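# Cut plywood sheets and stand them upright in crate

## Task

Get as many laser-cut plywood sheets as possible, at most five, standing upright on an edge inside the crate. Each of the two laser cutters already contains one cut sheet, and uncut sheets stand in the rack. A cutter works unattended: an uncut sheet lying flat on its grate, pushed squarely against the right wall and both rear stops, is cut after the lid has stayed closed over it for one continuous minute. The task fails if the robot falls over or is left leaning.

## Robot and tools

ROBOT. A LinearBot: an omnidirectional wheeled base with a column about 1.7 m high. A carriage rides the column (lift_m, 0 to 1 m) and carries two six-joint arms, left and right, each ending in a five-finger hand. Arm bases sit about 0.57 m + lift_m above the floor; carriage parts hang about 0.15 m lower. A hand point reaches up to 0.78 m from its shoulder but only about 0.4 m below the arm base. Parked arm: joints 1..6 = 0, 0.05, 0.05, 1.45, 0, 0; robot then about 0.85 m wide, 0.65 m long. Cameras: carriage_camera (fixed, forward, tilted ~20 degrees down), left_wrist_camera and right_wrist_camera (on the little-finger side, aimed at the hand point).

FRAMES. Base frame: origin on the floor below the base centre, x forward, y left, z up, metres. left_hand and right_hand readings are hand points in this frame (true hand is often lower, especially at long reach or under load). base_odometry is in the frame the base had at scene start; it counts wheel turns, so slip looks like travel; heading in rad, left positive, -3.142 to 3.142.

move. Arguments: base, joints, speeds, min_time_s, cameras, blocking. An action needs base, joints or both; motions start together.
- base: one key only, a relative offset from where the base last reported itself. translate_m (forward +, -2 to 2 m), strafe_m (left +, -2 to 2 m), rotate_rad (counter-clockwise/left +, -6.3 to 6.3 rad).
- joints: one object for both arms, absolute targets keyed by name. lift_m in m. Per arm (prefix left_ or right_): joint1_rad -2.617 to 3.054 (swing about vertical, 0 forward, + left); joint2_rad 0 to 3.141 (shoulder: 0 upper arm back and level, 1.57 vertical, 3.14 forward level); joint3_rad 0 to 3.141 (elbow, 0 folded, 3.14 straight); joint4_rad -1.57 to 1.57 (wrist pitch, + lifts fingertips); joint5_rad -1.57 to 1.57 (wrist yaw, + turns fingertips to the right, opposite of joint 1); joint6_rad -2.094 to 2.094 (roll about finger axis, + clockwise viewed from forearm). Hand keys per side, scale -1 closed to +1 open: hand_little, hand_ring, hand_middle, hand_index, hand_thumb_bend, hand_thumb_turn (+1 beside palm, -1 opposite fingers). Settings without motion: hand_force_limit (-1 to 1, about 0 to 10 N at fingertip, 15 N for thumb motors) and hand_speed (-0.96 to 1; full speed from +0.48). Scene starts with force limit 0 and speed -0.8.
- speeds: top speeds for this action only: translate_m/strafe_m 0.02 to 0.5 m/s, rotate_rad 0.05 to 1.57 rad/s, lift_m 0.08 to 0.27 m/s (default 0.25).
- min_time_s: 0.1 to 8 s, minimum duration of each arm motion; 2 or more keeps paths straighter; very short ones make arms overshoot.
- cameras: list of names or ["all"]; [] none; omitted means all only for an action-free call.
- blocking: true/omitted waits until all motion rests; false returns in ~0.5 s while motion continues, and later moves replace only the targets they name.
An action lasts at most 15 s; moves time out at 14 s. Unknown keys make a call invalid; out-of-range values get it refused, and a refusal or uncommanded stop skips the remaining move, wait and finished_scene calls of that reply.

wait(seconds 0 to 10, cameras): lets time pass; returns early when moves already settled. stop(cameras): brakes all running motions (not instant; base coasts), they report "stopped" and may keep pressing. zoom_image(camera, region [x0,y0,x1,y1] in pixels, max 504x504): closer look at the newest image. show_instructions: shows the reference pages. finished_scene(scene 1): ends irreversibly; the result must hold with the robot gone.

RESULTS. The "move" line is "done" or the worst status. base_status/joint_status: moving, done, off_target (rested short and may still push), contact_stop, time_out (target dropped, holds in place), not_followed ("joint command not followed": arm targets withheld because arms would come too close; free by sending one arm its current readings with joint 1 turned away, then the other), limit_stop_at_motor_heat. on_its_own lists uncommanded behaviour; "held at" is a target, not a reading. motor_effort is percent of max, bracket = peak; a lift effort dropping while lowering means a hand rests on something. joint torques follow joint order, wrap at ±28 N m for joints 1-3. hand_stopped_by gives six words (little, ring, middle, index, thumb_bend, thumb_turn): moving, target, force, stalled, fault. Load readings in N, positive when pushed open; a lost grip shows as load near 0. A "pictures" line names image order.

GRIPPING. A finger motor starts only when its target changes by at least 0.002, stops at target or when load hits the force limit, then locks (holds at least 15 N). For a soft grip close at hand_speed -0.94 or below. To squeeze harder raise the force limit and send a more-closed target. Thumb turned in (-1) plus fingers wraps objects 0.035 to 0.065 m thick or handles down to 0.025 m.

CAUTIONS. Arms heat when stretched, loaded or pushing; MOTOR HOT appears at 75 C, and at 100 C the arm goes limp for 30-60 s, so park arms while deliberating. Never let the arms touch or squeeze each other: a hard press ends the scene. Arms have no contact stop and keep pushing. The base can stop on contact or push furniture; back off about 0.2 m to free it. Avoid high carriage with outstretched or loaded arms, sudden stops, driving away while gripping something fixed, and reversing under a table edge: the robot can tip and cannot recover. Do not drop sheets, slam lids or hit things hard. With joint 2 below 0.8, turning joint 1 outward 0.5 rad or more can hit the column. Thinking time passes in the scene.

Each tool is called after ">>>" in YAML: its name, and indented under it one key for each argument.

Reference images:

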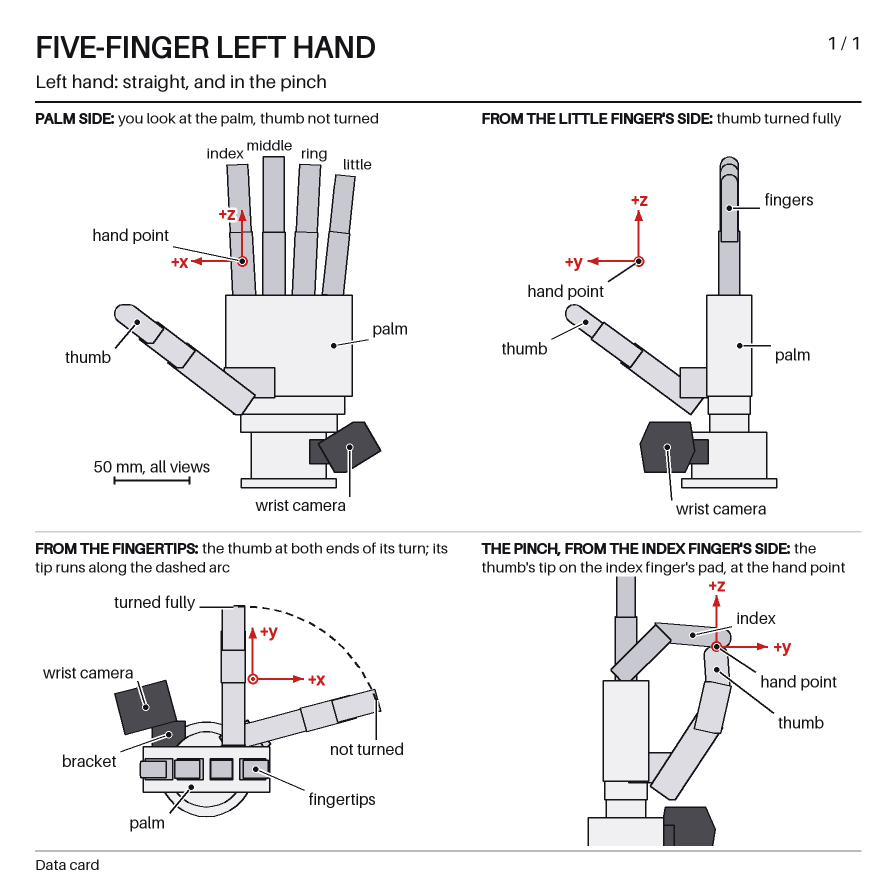

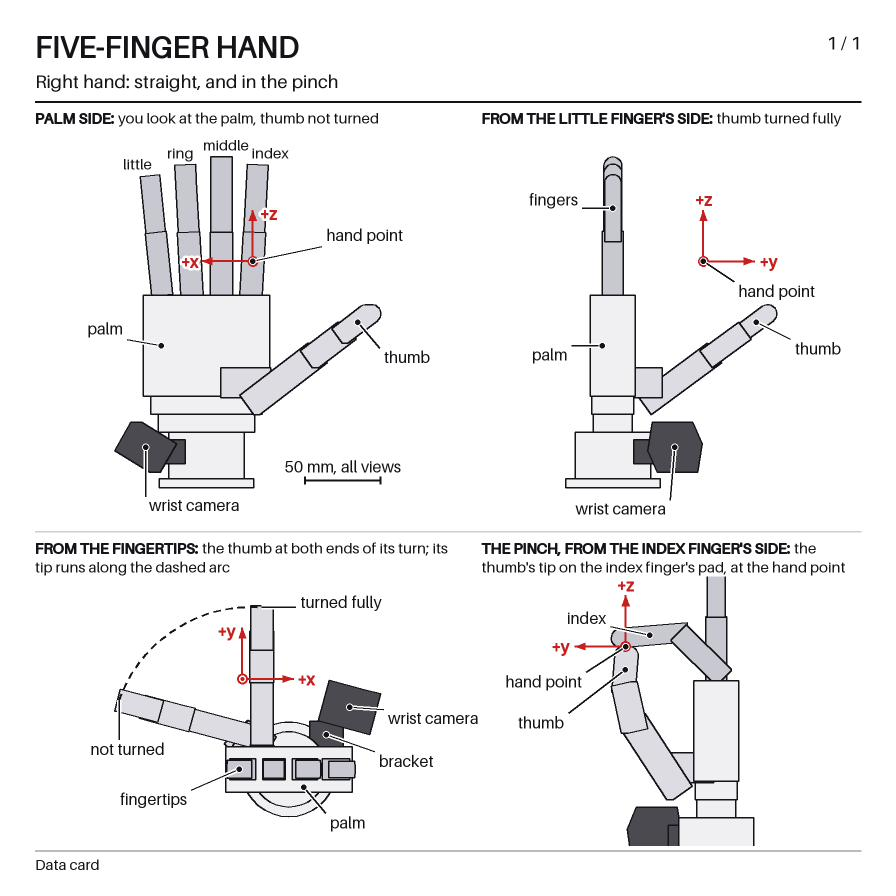

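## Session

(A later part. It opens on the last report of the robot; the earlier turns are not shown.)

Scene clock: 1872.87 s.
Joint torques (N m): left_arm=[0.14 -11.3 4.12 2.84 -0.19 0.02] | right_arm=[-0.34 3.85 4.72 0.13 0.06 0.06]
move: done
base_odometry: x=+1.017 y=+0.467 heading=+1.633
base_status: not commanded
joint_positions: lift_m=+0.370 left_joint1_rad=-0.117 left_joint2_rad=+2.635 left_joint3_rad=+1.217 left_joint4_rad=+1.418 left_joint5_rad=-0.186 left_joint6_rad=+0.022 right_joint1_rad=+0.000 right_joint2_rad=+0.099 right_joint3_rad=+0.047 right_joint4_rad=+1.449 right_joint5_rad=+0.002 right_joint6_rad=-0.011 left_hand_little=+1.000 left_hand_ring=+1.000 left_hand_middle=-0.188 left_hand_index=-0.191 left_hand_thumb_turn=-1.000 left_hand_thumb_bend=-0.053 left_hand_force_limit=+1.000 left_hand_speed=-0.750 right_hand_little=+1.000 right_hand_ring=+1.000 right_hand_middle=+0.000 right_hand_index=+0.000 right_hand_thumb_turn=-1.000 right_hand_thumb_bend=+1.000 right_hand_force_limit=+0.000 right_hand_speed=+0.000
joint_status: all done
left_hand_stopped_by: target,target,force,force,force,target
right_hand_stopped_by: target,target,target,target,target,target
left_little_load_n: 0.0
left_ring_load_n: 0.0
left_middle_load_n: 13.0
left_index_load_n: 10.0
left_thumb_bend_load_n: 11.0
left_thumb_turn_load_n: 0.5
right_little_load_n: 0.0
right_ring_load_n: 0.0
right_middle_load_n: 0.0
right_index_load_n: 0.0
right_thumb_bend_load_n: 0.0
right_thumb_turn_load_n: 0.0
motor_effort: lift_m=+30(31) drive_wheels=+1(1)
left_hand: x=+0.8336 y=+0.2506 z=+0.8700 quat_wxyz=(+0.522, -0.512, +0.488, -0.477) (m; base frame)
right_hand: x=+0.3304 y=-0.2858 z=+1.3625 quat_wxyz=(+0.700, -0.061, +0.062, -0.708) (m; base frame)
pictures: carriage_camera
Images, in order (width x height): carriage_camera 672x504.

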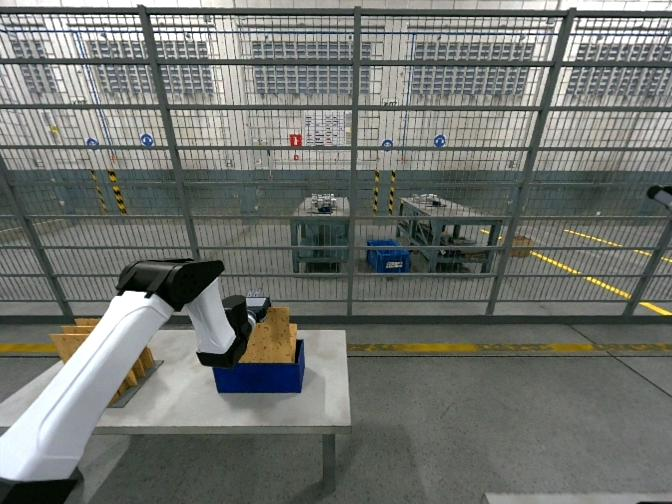

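>>> move:
  joints: {"lift_m": 0.345}
  speeds: {"lift_m": 0.08}
  cameras: ["carriage_camera", "left_wrist_camera"]

Scene clock: 1896.07 s.
Joint torques (N m): left_arm=[0.23 -11.23 4.12 2.85 -0.19 0.02] | right_arm=[-0.35 3.93 4.71 0.12 0.04 0.06]
move: done
base_odometry: x=+1.017 y=+0.467 heading=+1.633
base_status: not commanded
joint_positions: lift_m=+0.345 left_joint1_rad=-0.117 left_joint2_rad=+2.635 left_joint3_rad=+1.217 left_joint4_rad=+1.417 left_joint5_rad=-0.186 left_joint6_rad=+0.022 right_joint1_rad=+0.000 right_joint2_rad=+0.099 right_joint3_rad=+0.047 right_joint4_rad=+1.449 right_joint5_rad=+0.002 right_joint6_rad=-0.011 left_hand_little=+1.000 left_hand_ring=+1.000 left_hand_middle=-0.188 left_hand_index=-0.191 left_hand_thumb_turn=-1.000 left_hand_thumb_bend=-0.053 left_hand_force_limit=+1.000 left_hand_speed=-0.750 right_hand_little=+1.000 right_hand_ring=+1.000 right_hand_middle=+0.000 right_hand_index=+0.000 right_hand_thumb_turn=-1.000 right_hand_thumb_bend=+1.000 right_hand_force_limit=+0.000 right_hand_speed=+0.000
joint_status: all done
left_hand_stopped_by: target,target,force,force,force,target
right_hand_stopped_by: target,target,target,target,target,target
left_little_load_n: 0.0
left_ring_load_n: -0.5
left_middle_load_n: 13.0
left_index_load_n: 10.0
left_thumb_bend_load_n: 11.0
left_thumb_turn_load_n: 0.0
right_little_load_n: 0.0
right_ring_load_n: 0.0
right_middle_load_n: 0.0
right_index_load_n: 0.0
right_thumb_bend_load_n: 0.5
right_thumb_turn_load_n: 0.0
motor_effort: lift_m=+30(31) drive_wheels=+1(1)
left_hand: x=+0.8336 y=+0.2506 z=+0.8448 quat_wxyz=(+0.522, -0.512, +0.488, -0.477) (m; base frame)
right_hand: x=+0.3304 y=-0.2858 z=+1.3374 quat_wxyz=(+0.700, -0.061, +0.062, -0.708) (m; base frame)
pictures: carriage_camera, left_wrist_camera
Images, in order (width x height): carriage_camera 672x504, left_wrist_camera 672x504.

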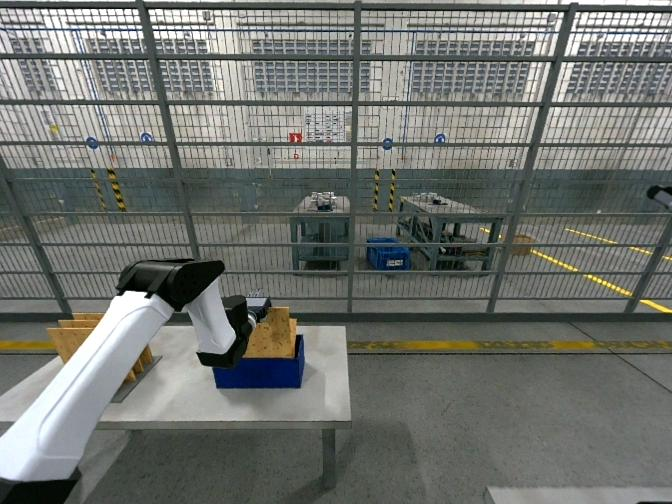

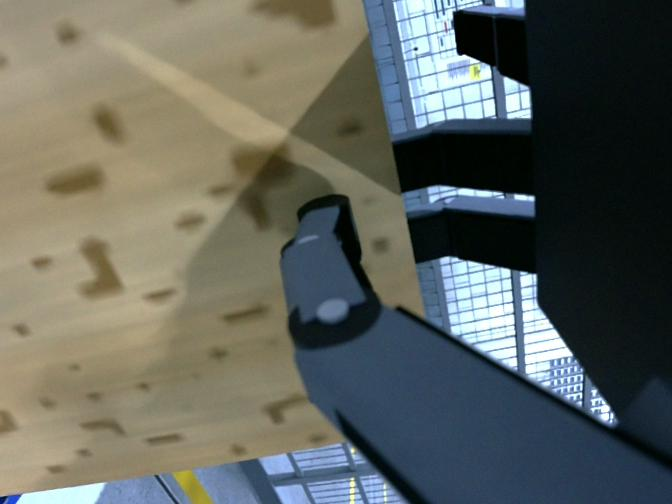

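>>> move:
  joints: {"lift_m": 0.315}
  speeds: {"lift_m": 0.08}
  cameras: ["carriage_camera"]

>>> zoom_image:
  camera: "carriage_camera"
  region: [180, 280, 360, 420]

Scene clock: 1898.53 s.
Joint torques (N m): left_arm=[0.24 -11.21 4.11 2.86 -0.19 0.02] | right_arm=[-0.35 3.85 4.71 0.13 0.06 0.06]
move: done
base_odometry: x=+1.017 y=+0.467 heading=+1.633
base_status: not commanded
joint_positions: lift_m=+0.315 left_joint1_rad=-0.117 left_joint2_rad=+2.635 left_joint3_rad=+1.217 left_joint4_rad=+1.417 left_joint5_rad=-0.186 left_joint6_rad=+0.022 right_joint1_rad=+0.000 right_joint2_rad=+0.099 right_joint3_rad=+0.047 right_joint4_rad=+1.449 right_joint5_rad=+0.002 right_joint6_rad=-0.011 left_hand_little=+1.000 left_hand_ring=+1.000 left_hand_middle=-0.188 left_hand_index=-0.191 left_hand_thumb_turn=-1.000 left_hand_thumb_bend=-0.053 left_hand_force_limit=+1.000 left_hand_speed=-0.750 right_hand_little=+1.000 right_hand_ring=+1.000 right_hand_middle=+0.000 right_hand_index=+0.000 right_hand_thumb_turn=-1.000 right_hand_thumb_bend=+1.000 right_hand_force_limit=+0.000 right_hand_speed=+0.000
joint_status: all done
left_hand_stopped_by: target,target,force,force,force,target
right_hand_stopped_by: target,target,target,target,target,target
left_little_load_n: 0.0
left_ring_load_n: 0.0
left_middle_load_n: 13.0
left_index_load_n: 10.0
left_thumb_bend_load_n: 11.0
left_thumb_turn_load_n: 0.0
right_little_load_n: 0.0
right_ring_load_n: 0.0
right_middle_load_n: 0.0
right_index_load_n: 0.0
right_thumb_bend_load_n: 0.0
right_thumb_turn_load_n: 0.0
motor_effort: lift_m=+30(31) drive_wheels=+1(1)
left_hand: x=+0.8336 y=+0.2506 z=+0.8147 quat_wxyz=(+0.522, -0.512, +0.488, -0.476) (m; base frame)
right_hand: x=+0.3304 y=-0.2858 z=+1.3074 quat_wxyz=(+0.700, -0.061, +0.062, -0.708) (m; base frame)
pictures: carriage_camera
Images, in order (width x height): carriage_camera 672x504.

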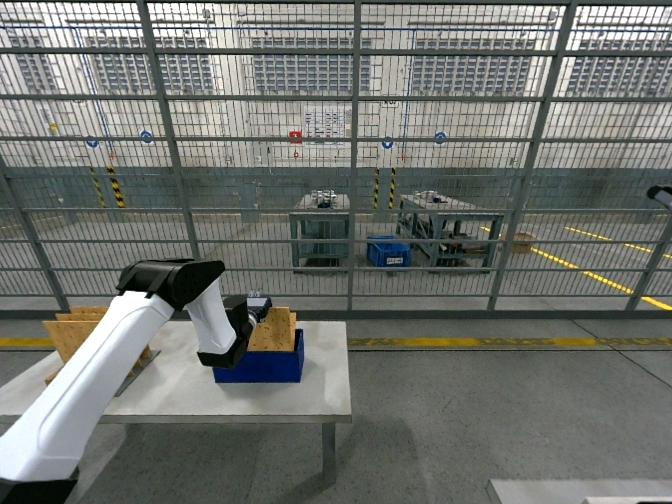

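Scaled by 2.800 from the camera's 672x504 image, which has a finer 960x720 frame.

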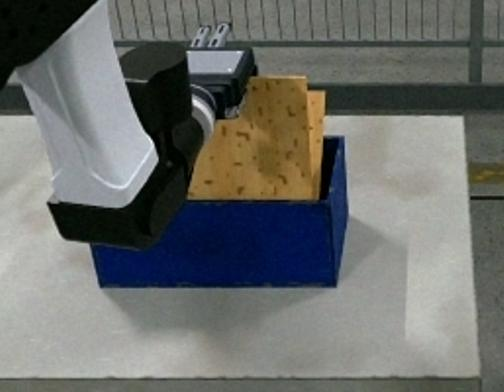

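>>> move:
  joints: {"lift_m": 0.293}
  speeds: {"lift_m": 0.08}

>>> move:
  joints: {"lift_m": 0.28}
  speeds: {"lift_m": 0.08}
  cameras: ["left_wrist_camera"]

Scene clock: 1902.80 s.
Joint torques (N m): left_arm=[0.13 -11.3 4.11 2.82 -0.18 0.02] | right_arm=[-0.35 3.85 4.66 0.12 0.06 0.06]
move: done
base_odometry: x=+1.017 y=+0.467 heading=+1.633
base_status: not commanded
joint_positions: lift_m=+0.293 left_joint1_rad=-0.117 left_joint2_rad=+2.635 left_joint3_rad=+1.217 left_joint4_rad=+1.416 left_joint5_rad=-0.186 left_joint6_rad=+0.022 right_joint1_rad=+0.000 right_joint2_rad=+0.099 right_joint3_rad=+0.047 right_joint4_rad=+1.449 right_joint5_rad=+0.002 right_joint6_rad=-0.011 left_hand_little=+1.000 left_hand_ring=+1.000 left_hand_middle=-0.188 left_hand_index=-0.191 left_hand_thumb_turn=-1.000 left_hand_thumb_bend=-0.053 left_hand_force_limit=+1.000 left_hand_speed=-0.750 right_hand_little=+1.000 right_hand_ring=+1.000 right_hand_middle=+0.000 right_hand_index=+0.000 right_hand_thumb_turn=-1.000 right_hand_thumb_bend=+1.000 right_hand_force_limit=+0.000 right_hand_speed=+0.000
joint_status: all done
left_hand_stopped_by: target,target,force,force,force,target
right_hand_stopped_by: target,target,target,target,target,target
left_little_load_n: 0.0
left_ring_load_n: 0.0
left_middle_load_n: 13.0
left_index_load_n: 10.0
left_thumb_bend_load_n: 11.0
left_thumb_turn_load_n: 0.0
right_little_load_n: 0.0
right_ring_load_n: 0.0
right_middle_load_n: 0.0
right_index_load_n: 0.0
right_thumb_bend_load_n: 0.0
right_thumb_turn_load_n: 0.0
motor_effort: lift_m=+30(31) drive_wheels=+1(1)
left_hand: x=+0.8336 y=+0.2506 z=+0.7926 quat_wxyz=(+0.522, -0.512, +0.488, -0.476) (m; base frame)
right_hand: x=+0.3304 y=-0.2858 z=+1.2854 quat_wxyz=(+0.700, -0.061, +0.062, -0.708) (m; base frame)
pictures: none

Scene clock: 1903.33 s.
Joint torques (N m): left_arm=[0.23 -11.26 4.14 2.86 -0.19 0.02] | right_arm=[-0.35 3.85 4.7 0.11 0.06 0.06]
move: done
base_odometry: x=+1.017 y=+0.467 heading=+1.633
base_status: not commanded
joint_positions: lift_m=+0.280 left_joint1_rad=-0.117 left_joint2_rad=+2.635 left_joint3_rad=+1.217 left_joint4_rad=+1.417 left_joint5_rad=-0.186 left_joint6_rad=+0.022 right_joint1_rad=+0.000 right_joint2_rad=+0.099 right_joint3_rad=+0.047 right_joint4_rad=+1.449 right_joint5_rad=+0.002 right_joint6_rad=-0.011 left_hand_little=+1.000 left_hand_ring=+1.000 left_hand_middle=-0.188 left_hand_index=-0.191 left_hand_thumb_turn=-1.000 left_hand_thumb_bend=-0.053 left_hand_force_limit=+1.000 left_hand_speed=-0.750 right_hand_little=+1.000 right_hand_ring=+1.000 right_hand_middle=+0.000 right_hand_index=+0.000 right_hand_thumb_turn=-1.000 right_hand_thumb_bend=+1.000 right_hand_force_limit=+0.000 right_hand_speed=+0.000
joint_status: all done
left_hand_stopped_by: target,target,force,force,force,target
right_hand_stopped_by: target,target,target,target,target,target
left_little_load_n: 0.0
left_ring_load_n: 0.0
left_middle_load_n: 12.5
left_index_load_n: 10.0
left_thumb_bend_load_n: 11.0
left_thumb_turn_load_n: 0.0
right_little_load_n: 0.0
right_ring_load_n: 0.0
right_middle_load_n: -0.5
right_index_load_n: 0.0
right_thumb_bend_load_n: 0.0
right_thumb_turn_load_n: 0.0
motor_effort: lift_m=+30(31) drive_wheels=+1(1)
left_hand: x=+0.8336 y=+0.2506 z=+0.7798 quat_wxyz=(+0.522, -0.512, +0.488, -0.476) (m; base frame)
right_hand: x=+0.3304 y=-0.2858 z=+1.2725 quat_wxyz=(+0.700, -0.061, +0.062, -0.708) (m; base frame)
pictures: left_wrist_camera
Images, in order (width x height): left_wrist_camera 672x504.

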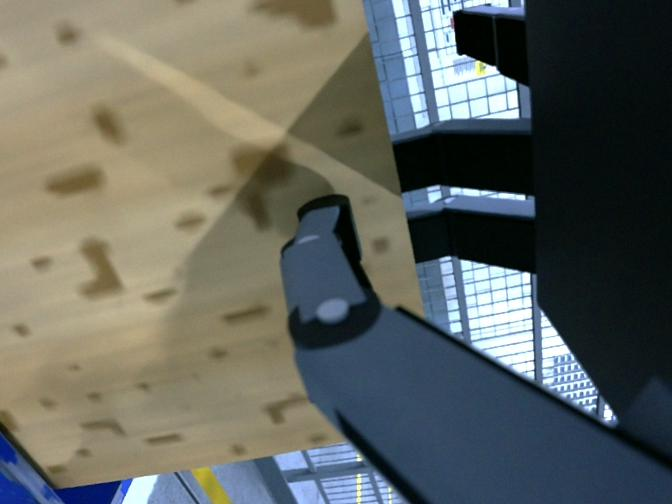

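>>> move:
  joints: {"lift_m": 0.268}
  speeds: {"lift_m": 0.08}
  cameras: ["carriage_camera"]

>>> zoom_image:
  camera: "carriage_camera"
  region: [180, 270, 360, 420]

Scene clock: 1905.77 s.
Joint torques (N m): left_arm=[0.27 -11.45 4.11 2.82 -0.19 0.03] | right_arm=[-0.35 3.85 4.78 0.13 0.06 0.06]
move: contact_stop
base_odometry: x=+1.017 y=+0.467 heading=+1.633
base_status: not commanded
joint_positions: lift_m=+0.272 left_joint1_rad=-0.117 left_joint2_rad=+2.636 left_joint3_rad=+1.217 left_joint4_rad=+1.420 left_joint5_rad=-0.186 left_joint6_rad=+0.022 right_joint1_rad=+0.000 right_joint2_rad=+0.099 right_joint3_rad=+0.046 right_joint4_rad=+1.449 right_joint5_rad=+0.001 right_joint6_rad=-0.011 left_hand_little=+1.000 left_hand_ring=+1.000 left_hand_middle=-0.188 left_hand_index=-0.191 left_hand_thumb_turn=-1.000 left_hand_thumb_bend=-0.053 left_hand_force_limit=+1.000 left_hand_speed=-0.750 right_hand_little=+1.000 right_hand_ring=+1.000 right_hand_middle=+0.000 right_hand_index=+0.000 right_hand_thumb_turn=-1.000 right_hand_thumb_bend=+1.000 right_hand_force_limit=+0.000 right_hand_speed=+0.000
joint_status: lift_m contact_stop (moved -0.008 of -0.012)
left_hand_stopped_by: target,target,force,force,force,target
right_hand_stopped_by: target,target,target,target,target,target
left_little_load_n: 0.0
left_ring_load_n: 0.0
left_middle_load_n: 13.0
left_index_load_n: 9.5
left_thumb_bend_load_n: 11.0
left_thumb_turn_load_n: 0.0
right_little_load_n: 0.0
right_ring_load_n: 0.0
right_middle_load_n: 0.0
right_index_load_n: -0.5
right_thumb_bend_load_n: 0.0
right_thumb_turn_load_n: 0.0
on_its_own: lift_m is held at +0.272, not at your +0.268, since a contact_stop
motor_effort: lift_m=+33(33) drive_wheels=+0(8)
left_hand: x=+0.8334 y=+0.2504 z=+0.7713 quat_wxyz=(+0.522, -0.511, +0.488, -0.477) (m; base frame)
right_hand: x=+0.3306 y=-0.2857 z=+1.2641 quat_wxyz=(+0.700, -0.062, +0.062, -0.708) (m; base frame)
pictures: carriage_camera
Images, in order (width x height): carriage_camera 672x504.

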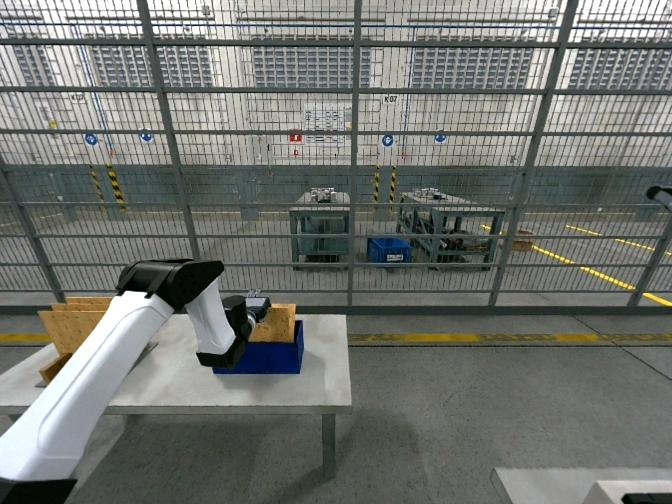

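Scaled by 2.800 from the camera's 672x504 image, which has a finer 960x720 frame.

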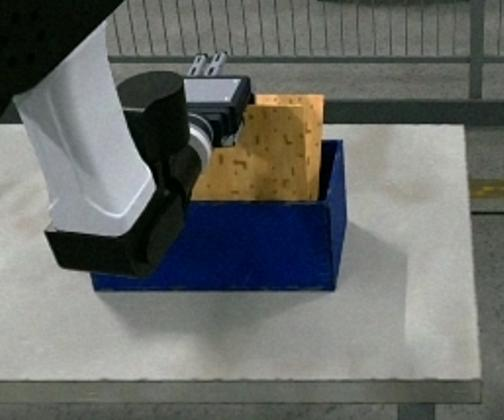

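>>> move:
  base: {"translate_m": 0.03}
  joints: {"lift_m": 0.275}
  speeds: {"translate_m": 0.04, "lift_m": 0.08}
  cameras: ["carriage_camera"]

>>> zoom_image:
  camera: "carriage_camera"
  region: [180, 270, 360, 420]

Scene clock: 1913.83 s.
Joint torques (N m): left_arm=[0.24 -11.43 4.12 2.82 -0.19 0.01] | right_arm=[-0.35 3.86 4.77 0.12 0.08 0.06]
move: done
base_odometry: x=+1.015 y=+0.497 heading=+1.634
base_status: done
joint_positions: lift_m=+0.275 left_joint1_rad=-0.117 left_joint2_rad=+2.636 left_joint3_rad=+1.217 left_joint4_rad=+1.418 left_joint5_rad=-0.186 left_joint6_rad=+0.022 right_joint1_rad=+0.000 right_joint2_rad=+0.099 right_joint3_rad=+0.046 right_joint4_rad=+1.449 right_joint5_rad=+0.001 right_joint6_rad=-0.011 left_hand_little=+1.000 left_hand_ring=+1.000 left_hand_middle=-0.188 left_hand_index=-0.191 left_hand_thumb_turn=-1.000 left_hand_thumb_bend=-0.053 left_hand_force_limit=+1.000 left_hand_speed=-0.750 right_hand_little=+1.000 right_hand_ring=+1.000 right_hand_middle=+0.000 right_hand_index=+0.000 right_hand_thumb_turn=-1.000 right_hand_thumb_bend=+1.000 right_hand_force_limit=+0.000 right_hand_speed=+0.000
joint_status: all done
left_hand_stopped_by: target,target,force,force,force,target
right_hand_stopped_by: target,target,target,target,target,target
left_little_load_n: 0.0
left_ring_load_n: 0.0
left_middle_load_n: 11.5
left_index_load_n: 10.0
left_thumb_bend_load_n: 11.0
left_thumb_turn_load_n: 0.0
right_little_load_n: 0.0
right_ring_load_n: 0.0
right_middle_load_n: 0.0
right_index_load_n: 0.0
right_thumb_bend_load_n: 0.0
right_thumb_turn_load_n: 0.0
motor_effort: lift_m=+37(40) drive_wheels=-2(6)
left_hand: x=+0.8333 y=+0.2504 z=+0.7732 quat_wxyz=(+0.522, -0.512, +0.489, -0.476) (m; base frame)
right_hand: x=+0.3306 y=-0.2857 z=+1.2665 quat_wxyz=(+0.700, -0.062, +0.062, -0.708) (m; base frame)
pictures: carriage_camera
Images, in order (width x height): carriage_camera 672x504.

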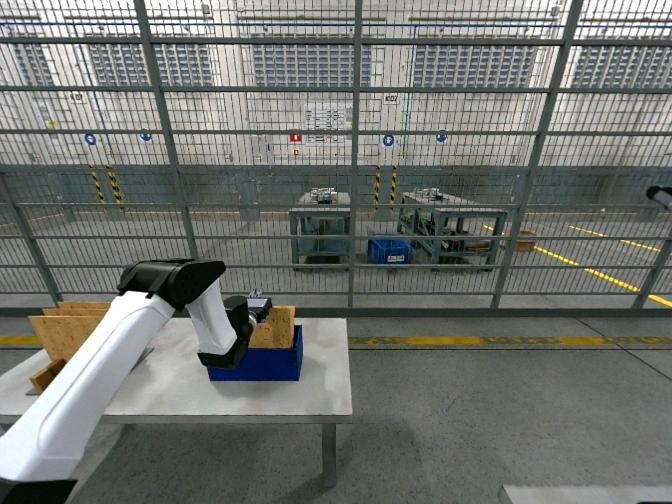

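Scaled by 2.800 from the camera's 672x504 image, which has a finer 960x720 frame.

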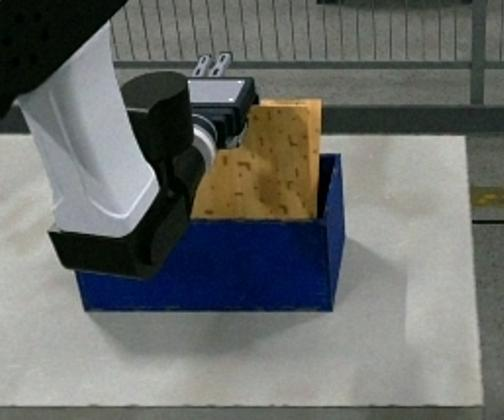

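>>> move:
  base: {"translate_m": 0.015}
  speeds: {"translate_m": 0.04}

>>> move:
  joints: {"left_hand_speed": -0.6, "left_hand_index": 0.6, "left_hand_middle": 0.6}
  cameras: ["carriage_camera", "left_wrist_camera"]

Scene clock: 1918.93 s.
Joint torques (N m): left_arm=[0.13 -11.54 4.11 2.86 -0.19 0.03] | right_arm=[-0.35 3.89 4.78 0.12 0.06 0.06]
move: done
base_odometry: x=+1.014 y=+0.512 heading=+1.634
base_status: done
joint_positions: lift_m=+0.275 left_joint1_rad=-0.117 left_joint2_rad=+2.636 left_joint3_rad=+1.217 left_joint4_rad=+1.416 left_joint5_rad=-0.186 left_joint6_rad=+0.022 right_joint1_rad=+0.000 right_joint2_rad=+0.099 right_joint3_rad=+0.046 right_joint4_rad=+1.449 right_joint5_rad=+0.001 right_joint6_rad=-0.011 left_hand_little=+1.000 left_hand_ring=+1.000 left_hand_middle=-0.188 left_hand_index=-0.191 left_hand_thumb_turn=-1.000 left_hand_thumb_bend=-0.053 left_hand_force_limit=+1.000 left_hand_speed=-0.750 right_hand_little=+1.000 right_hand_ring=+1.000 right_hand_middle=+0.000 right_hand_index=+0.000 right_hand_thumb_turn=-1.000 right_hand_thumb_bend=+1.000 right_hand_force_limit=+0.000 right_hand_speed=+0.000
joint_status: not commanded
left_hand_stopped_by: target,target,force,force,force,target
right_hand_stopped_by: target,target,target,target,target,target
left_little_load_n: 0.0
left_ring_load_n: 0.0
left_middle_load_n: 12.0
left_index_load_n: 9.5
left_thumb_bend_load_n: 11.0
left_thumb_turn_load_n: 0.5
right_little_load_n: 0.0
right_ring_load_n: 0.0
right_middle_load_n: 0.0
right_index_load_n: 0.0
right_thumb_bend_load_n: 0.0
right_thumb_turn_load_n: 0.0
motor_effort: lift_m=+37(37) drive_wheels=+4(10)
left_hand: x=+0.8332 y=+0.2504 z=+0.7727 quat_wxyz=(+0.522, -0.512, +0.489, -0.476) (m; base frame)
right_hand: x=+0.3306 y=-0.2857 z=+1.2665 quat_wxyz=(+0.700, -0.062, +0.062, -0.708) (m; base frame)
pictures: none

Scene clock: 1920.13 s.
Joint torques (N m): left_arm=[0.24 -11.44 4.12 2.72 -0.18 0.02] | right_arm=[-0.35 3.84 4.77 0.13 0.06 0.06]
move: done
base_odometry: x=+1.014 y=+0.512 heading=+1.634
base_status: not commanded
joint_positions: lift_m=+0.275 left_joint1_rad=-0.117 left_joint2_rad=+2.636 left_joint3_rad=+1.217 left_joint4_rad=+1.429 left_joint5_rad=-0.186 left_joint6_rad=+0.022 right_joint1_rad=+0.000 right_joint2_rad=+0.099 right_joint3_rad=+0.046 right_joint4_rad=+1.449 right_joint5_rad=+0.001 right_joint6_rad=-0.011 left_hand_little=+1.000 left_hand_ring=+1.000 left_hand_middle=+0.600 left_hand_index=+0.600 left_hand_thumb_turn=-1.000 left_hand_thumb_bend=-0.057 left_hand_force_limit=+1.000 left_hand_speed=-0.600 right_hand_little=+1.000 right_hand_ring=+1.000 right_hand_middle=+0.000 right_hand_index=+0.000 right_hand_thumb_turn=-1.000 right_hand_thumb_bend=+1.000 right_hand_force_limit=+0.000 right_hand_speed=+0.000
joint_status: all done
left_hand_stopped_by: target,target,target,target,force,target
right_hand_stopped_by: target,target,target,target,target,target
left_little_load_n: 0.0
left_ring_load_n: 0.0
left_middle_load_n: -0.5
left_index_load_n: -0.5
left_thumb_bend_load_n: 0.0
left_thumb_turn_load_n: 0.0
right_little_load_n: 0.0
right_ring_load_n: 0.0
right_middle_load_n: 0.0
right_index_load_n: 0.0
right_thumb_bend_load_n: 0.0
right_thumb_turn_load_n: 0.0
motor_effort: lift_m=+37(37) drive_wheels=-2(4)
left_hand: x=+0.8340 y=+0.2503 z=+0.7763 quat_wxyz=(+0.524, -0.509, +0.485, -0.479) (m; base frame)
right_hand: x=+0.3306 y=-0.2857 z=+1.2665 quat_wxyz=(+0.700, -0.062, +0.062, -0.708) (m; base frame)
pictures: carriage_camera, left_wrist_camera
Images, in order (width x height): carriage_camera 672x504, left_wrist_camera 672x504.

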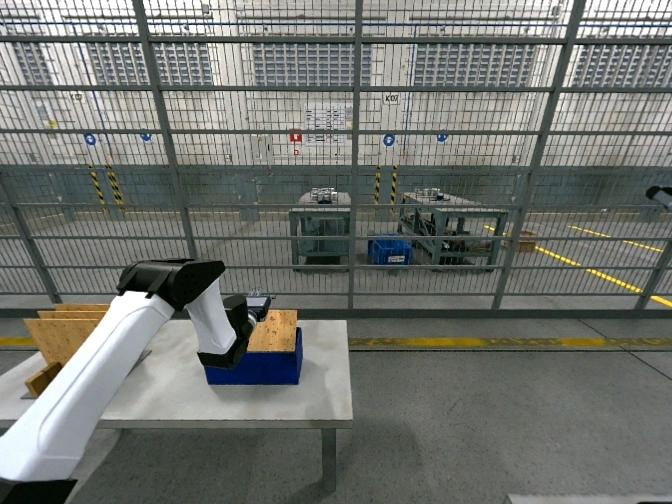

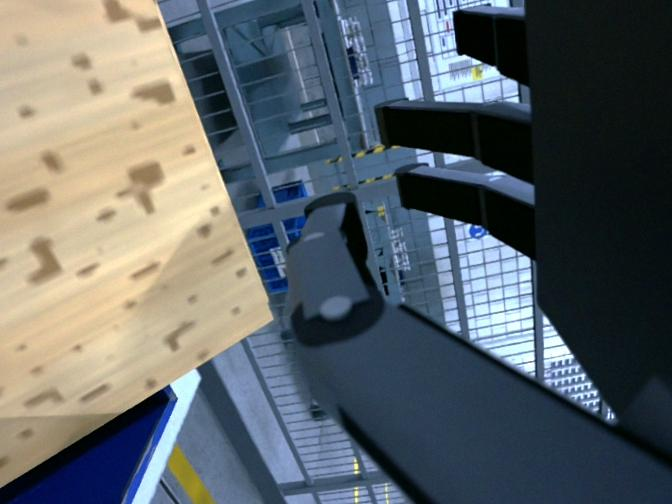

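>>> move:
  joints: {"lift_m": 0.5}
  cameras: ["carriage_camera"]

>>> zoom_image:
  camera: "carriage_camera"
  region: [180, 290, 380, 450]

>>> move:
  base: {"translate_m": -0.35}
  cameras: ["carriage_camera"]

>>> zoom_image:
  camera: "carriage_camera"
  region: [100, 270, 360, 450]

Scene clock: 1924.73 s.
Joint torques (N m): left_arm=[0.24 -11.45 4.11 2.53 -0.19 0.03] | right_arm=[-0.35 3.84 4.77 0.13 0.06 0.06]
move: done
base_odometry: x=+1.014 y=+0.512 heading=+1.634
base_status: not commanded
joint_positions: lift_m=+0.500 left_joint1_rad=-0.117 left_joint2_rad=+2.636 left_joint3_rad=+1.217 left_joint4_rad=+1.445 left_joint5_rad=-0.186 left_joint6_rad=+0.022 right_joint1_rad=+0.000 right_joint2_rad=+0.099 right_joint3_rad=+0.046 right_joint4_rad=+1.449 right_joint5_rad=+0.001 right_joint6_rad=-0.011 left_hand_little=+1.000 left_hand_ring=+1.000 left_hand_middle=+0.600 left_hand_index=+0.600 left_hand_thumb_turn=-1.000 left_hand_thumb_bend=-0.057 left_hand_force_limit=+1.000 left_hand_speed=-0.600 right_hand_little=+1.000 right_hand_ring=+1.000 right_hand_middle=+0.000 right_hand_index=+0.000 right_hand_thumb_turn=-1.000 right_hand_thumb_bend=+1.000 right_hand_force_limit=+0.000 right_hand_speed=+0.000
joint_status: all done
left_hand_stopped_by: target,target,target,target,force,target
right_hand_stopped_by: target,target,target,target,target,target
left_little_load_n: 0.0
left_ring_load_n: -0.5
left_middle_load_n: 0.0
left_index_load_n: 0.0
left_thumb_bend_load_n: 0.0
left_thumb_turn_load_n: 0.0
right_little_load_n: 0.0
right_ring_load_n: 0.0
right_middle_load_n: 0.0
right_index_load_n: 0.0
right_thumb_bend_load_n: 0.0
right_thumb_turn_load_n: 0.0
motor_effort: lift_m=+36(43) drive_wheels=-2(4)
left_hand: x=+0.8349 y=+0.2502 z=+1.0058 quat_wxyz=(+0.528, -0.506, +0.481, -0.484) (m; base frame)
right_hand: x=+0.3306 y=-0.2857 z=+1.4916 quat_wxyz=(+0.700, -0.062, +0.062, -0.708) (m; base frame)
pictures: carriage_camera
Images, in order (width x height): carriage_camera 672x504.

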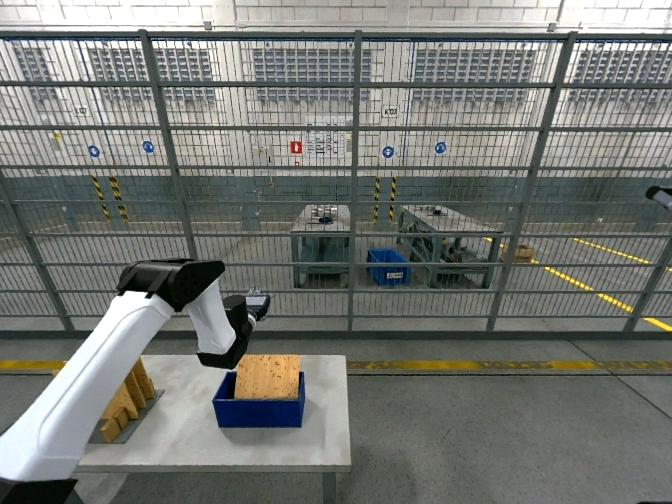

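Scaled by 2.520 from the camera's 672x504 image, which has a finer 960x720 frame.

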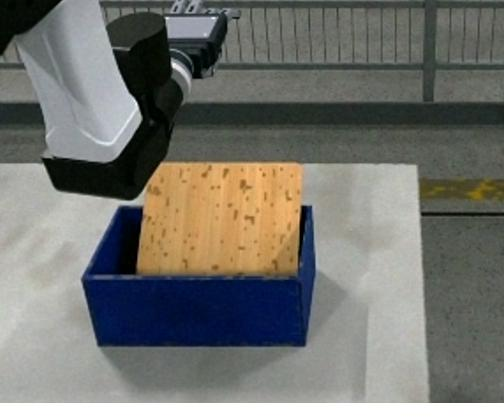

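Scene clock: 1927.40 s.
Joint torques (N m): left_arm=[0.23 -11.44 4.11 2.53 -0.19 0.02] | right_arm=[-0.35 3.82 4.78 0.09 0.06 0.06]
move: done
base_odometry: x=+1.036 y=+0.163 heading=+1.634
base_status: done
joint_positions: lift_m=+0.500 left_joint1_rad=-0.117 left_joint2_rad=+2.636 left_joint3_rad=+1.217 left_joint4_rad=+1.445 left_joint5_rad=-0.186 left_joint6_rad=+0.022 right_joint1_rad=+0.000 right_joint2_rad=+0.099 right_joint3_rad=+0.046 right_joint4_rad=+1.450 right_joint5_rad=+0.001 right_joint6_rad=-0.011 left_hand_little=+1.000 left_hand_ring=+1.000 left_hand_middle=+0.600 left_hand_index=+0.600 left_hand_thumb_turn=-1.000 left_hand_thumb_bend=-0.057 left_hand_force_limit=+1.000 left_hand_speed=-0.600 right_hand_little=+1.000 right_hand_ring=+1.000 right_hand_middle=+0.000 right_hand_index=+0.000 right_hand_thumb_turn=-1.000 right_hand_thumb_bend=+1.000 right_hand_force_limit=+0.000 right_hand_speed=+0.000
joint_status: not commanded
left_hand_stopped_by: target,target,target,target,force,target
right_hand_stopped_by: target,target,target,target,target,target
left_little_load_n: 0.0
left_ring_load_n: 0.0
left_middle_load_n: 0.0
left_index_load_n: -0.5
left_thumb_bend_load_n: 0.0
left_thumb_turn_load_n: 0.0
right_little_load_n: -0.5
right_ring_load_n: 0.0
right_middle_load_n: 0.0
right_index_load_n: 0.0
right_thumb_bend_load_n: 0.0
right_thumb_turn_load_n: 0.0
motor_effort: lift_m=+36(36) drive_wheels=+0(11)
left_hand: x=+0.8349 y=+0.2502 z=+1.0058 quat_wxyz=(+0.528, -0.506, +0.481, -0.484) (m; base frame)
right_hand: x=+0.3302 y=-0.2857 z=+1.4917 quat_wxyz=(+0.700, -0.061, +0.061, -0.708) (m; base frame)
pictures: carriage_camera
Images, in order (width x height): carriage_camera 672x504.

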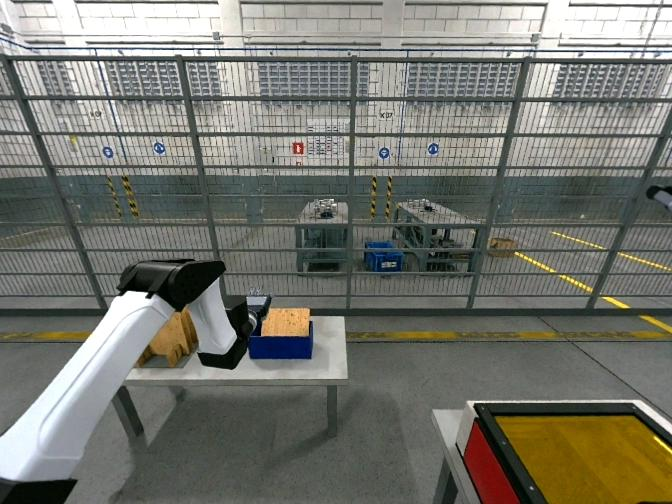

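Scaled by 1.938 from the camera's 672x504 image, which has a finer 960x720 frame.

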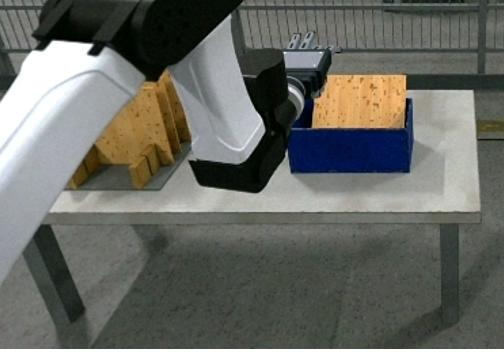

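>>> move:
  base: {"strafe_m": 0.581}
  joints: {"left_joint1_rad": 0, "left_joint2_rad": 0.05, "left_joint3_rad": 0.05, "left_joint4_rad": 1.45, "left_joint5_rad": 0, "left_joint6_rad": 0, "left_hand_index": 0.2, "left_hand_middle": 0.2, "left_hand_thumb_bend": 0.8, "left_hand_speed": 0.2}
  speeds: {"strafe_m": 0.3}
  min_time_s: 2.5
  cameras: ["carriage_camera"]

Scene clock: 1939.53 s.
Joint torques (N m): left_arm=[0.83 2.62 4.1 0.01 -0.01 -0.19] | right_arm=[-0.36 3.85 4.77 0.11 0.05 0.06]
move: done
base_odometry: x=+0.456 y=+0.126 heading=+1.634
base_status: done
joint_positions: lift_m=+0.500 left_joint1_rad=-0.006 left_joint2_rad=+0.058 left_joint3_rad=+0.062 left_joint4_rad=+1.455 left_joint5_rad=-0.010 left_joint6_rad=+0.010 right_joint1_rad=+0.000 right_joint2_rad=+0.099 right_joint3_rad=+0.046 right_joint4_rad=+1.450 right_joint5_rad=+0.001 right_joint6_rad=-0.011 left_hand_little=+1.000 left_hand_ring=+1.000 left_hand_middle=+0.200 left_hand_index=+0.200 left_hand_thumb_turn=-1.000 left_hand_thumb_bend=+0.800 left_hand_force_limit=+1.000 left_hand_speed=+0.200 right_hand_little=+1.000 right_hand_ring=+1.000 right_hand_middle=+0.000 right_hand_index=+0.000 right_hand_thumb_turn=-1.000 right_hand_thumb_bend=+1.000 right_hand_force_limit=+0.000 right_hand_speed=+0.000
joint_status: all done
left_hand_stopped_by: target,target,target,target,target,target
right_hand_stopped_by: target,target,target,target,target,target
left_little_load_n: 0.0
left_ring_load_n: 0.0
left_middle_load_n: 0.0
left_index_load_n: -0.5
left_thumb_bend_load_n: 0.0
left_thumb_turn_load_n: 0.0
right_little_load_n: 0.0
right_ring_load_n: -0.5
right_middle_load_n: 0.0
right_index_load_n: 0.0
right_thumb_bend_load_n: 0.0
right_thumb_turn_load_n: 0.0
motor_effort: lift_m=+36(36) drive_wheels=+0(9)
left_hand: x=+0.3103 y=+0.2868 z=+1.5013 quat_wxyz=(+0.707, -0.043, +0.036, -0.704) (m; base frame)
right_hand: x=+0.3302 y=-0.2857 z=+1.4917 quat_wxyz=(+0.700, -0.061, +0.061, -0.708) (m; base frame)
pictures: carriage_camera
Images, in order (width x height): carriage_camera 672x504.

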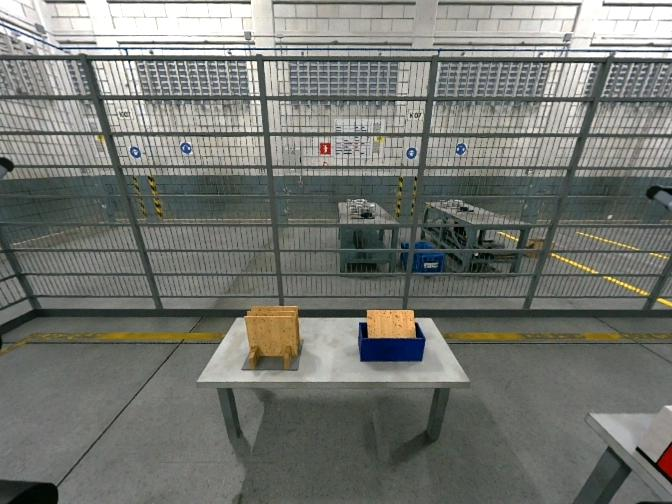

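>>> zoom_image:
  camera: "carriage_camera"
  region: [200, 290, 360, 400]

Scaled by 3.150 from the camera's 672x504 image, which has a finer 960x720 frame.

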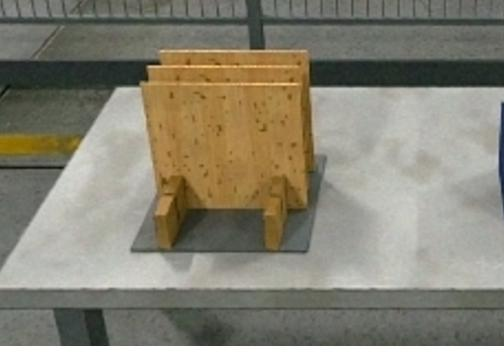

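>>> move:
  base: {"strafe_m": 0.02}
  speeds: {"strafe_m": 0.1}

>>> move:
  base: {"translate_m": 0.19}
  joints: {"left_joint1_rad": 0, "left_joint2_rad": 2.625, "left_joint3_rad": 1.218, "left_joint4_rad": 1.407, "left_joint5_rad": 0, "left_joint6_rad": 0}
  speeds: {"translate_m": 0.2}
  min_time_s: 2.5
  cameras: ["carriage_camera"]

>>> zoom_image:
  camera: "carriage_camera"
  region: [160, 260, 360, 430]

Scene clock: 1948.50 s.
Joint torques (N m): left_arm=[0.68 2.62 4.1 0.02 -0.03 -0.19] | right_arm=[-0.28 3.85 4.77 0.11 0.06 0.06]
move: done
base_odometry: x=+0.436 y=+0.124 heading=+1.635
base_status: done
joint_positions: lift_m=+0.500 left_joint1_rad=-0.004 left_joint2_rad=+0.058 left_joint3_rad=+0.062 left_joint4_rad=+1.455 left_joint5_rad=-0.008 left_joint6_rad=+0.009 right_joint1_rad=+0.000 right_joint2_rad=+0.099 right_joint3_rad=+0.046 right_joint4_rad=+1.450 right_joint5_rad=+0.001 right_joint6_rad=-0.011 left_hand_little=+1.000 left_hand_ring=+1.000 left_hand_middle=+0.200 left_hand_index=+0.200 left_hand_thumb_turn=-1.000 left_hand_thumb_bend=+0.800 left_hand_force_limit=+1.000 left_hand_speed=+0.200 right_hand_little=+1.000 right_hand_ring=+1.000 right_hand_middle=+0.000 right_hand_index=+0.000 right_hand_thumb_turn=-1.000 right_hand_thumb_bend=+1.000 right_hand_force_limit=+0.000 right_hand_speed=+0.000
joint_status: not commanded
left_hand_stopped_by: target,target,target,target,target,target
right_hand_stopped_by: target,target,target,target,target,target
left_little_load_n: 0.0
left_ring_load_n: 0.0
left_middle_load_n: 0.0
left_index_load_n: 0.0
left_thumb_bend_load_n: 0.0
left_thumb_turn_load_n: 0.0
right_little_load_n: 0.0
right_ring_load_n: 0.0
right_middle_load_n: -0.5
right_index_load_n: 0.0
right_thumb_bend_load_n: 0.0
right_thumb_turn_load_n: 0.0
motor_effort: lift_m=+36(36) drive_wheels=+0(10)
left_hand: x=+0.3103 y=+0.2865 z=+1.5012 quat_wxyz=(+0.708, -0.042, +0.037, -0.704) (m; base frame)
right_hand: x=+0.3302 y=-0.2857 z=+1.4917 quat_wxyz=(+0.700, -0.061, +0.061, -0.709) (m; base frame)
pictures: none

Scene clock: 1951.30 s.
Joint torques (N m): left_arm=[0.65 -9.4 5.94 2.49 -0.04 -0.18] | right_arm=[-0.32 3.85 4.78 0.11 0.06 0.06]
move: done
base_odometry: x=+0.423 y=+0.314 heading=+1.635
base_status: done
joint_positions: lift_m=+0.500 left_joint1_rad=-0.004 left_joint2_rad=+2.613 left_joint3_rad=+1.196 left_joint4_rad=+1.407 left_joint5_rad=-0.008 left_joint6_rad=+0.009 right_joint1_rad=+0.000 right_joint2_rad=+0.099 right_joint3_rad=+0.046 right_joint4_rad=+1.450 right_joint5_rad=+0.001 right_joint6_rad=-0.011 left_hand_little=+1.000 left_hand_ring=+1.000 left_hand_middle=+0.200 left_hand_index=+0.200 left_hand_thumb_turn=-1.000 left_hand_thumb_bend=+0.800 left_hand_force_limit=+1.000 left_hand_speed=+0.200 right_hand_little=+1.000 right_hand_ring=+1.000 right_hand_middle=+0.000 right_hand_index=+0.000 right_hand_thumb_turn=-1.000 right_hand_thumb_bend=+1.000 right_hand_force_limit=+0.000 right_hand_speed=+0.000
joint_status: all done
left_hand_stopped_by: target,target,target,target,target,target
right_hand_stopped_by: target,target,target,target,target,target
left_little_load_n: 0.0
left_ring_load_n: 0.0
left_middle_load_n: 0.0
left_index_load_n: 0.0
left_thumb_bend_load_n: 0.0
left_thumb_turn_load_n: 0.0
right_little_load_n: 0.0
right_ring_load_n: 0.0
right_middle_load_n: 0.0
right_index_load_n: 0.0
right_thumb_bend_load_n: 0.0
right_thumb_turn_load_n: 0.0
motor_effort: lift_m=+36(36) drive_wheels=-2(11)
left_hand: x=+0.8317 y=+0.2842 z=+1.0020 quat_wxyz=(+0.501, -0.501, +0.504, -0.495) (m; base frame)
right_hand: x=+0.3303 y=-0.2857 z=+1.4917 quat_wxyz=(+0.700, -0.061, +0.061, -0.709) (m; base frame)
pictures: carriage_camera
Images, in order (width x height): carriage_camera 672x504.

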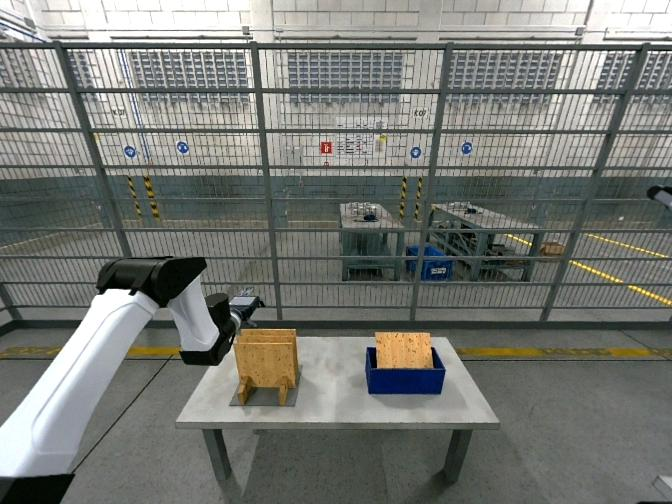

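Scaled by 2.520 from the camera's 672x504 image, which has a finer 960x720 frame.

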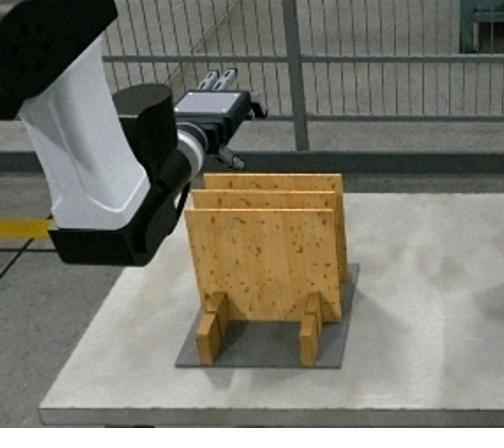

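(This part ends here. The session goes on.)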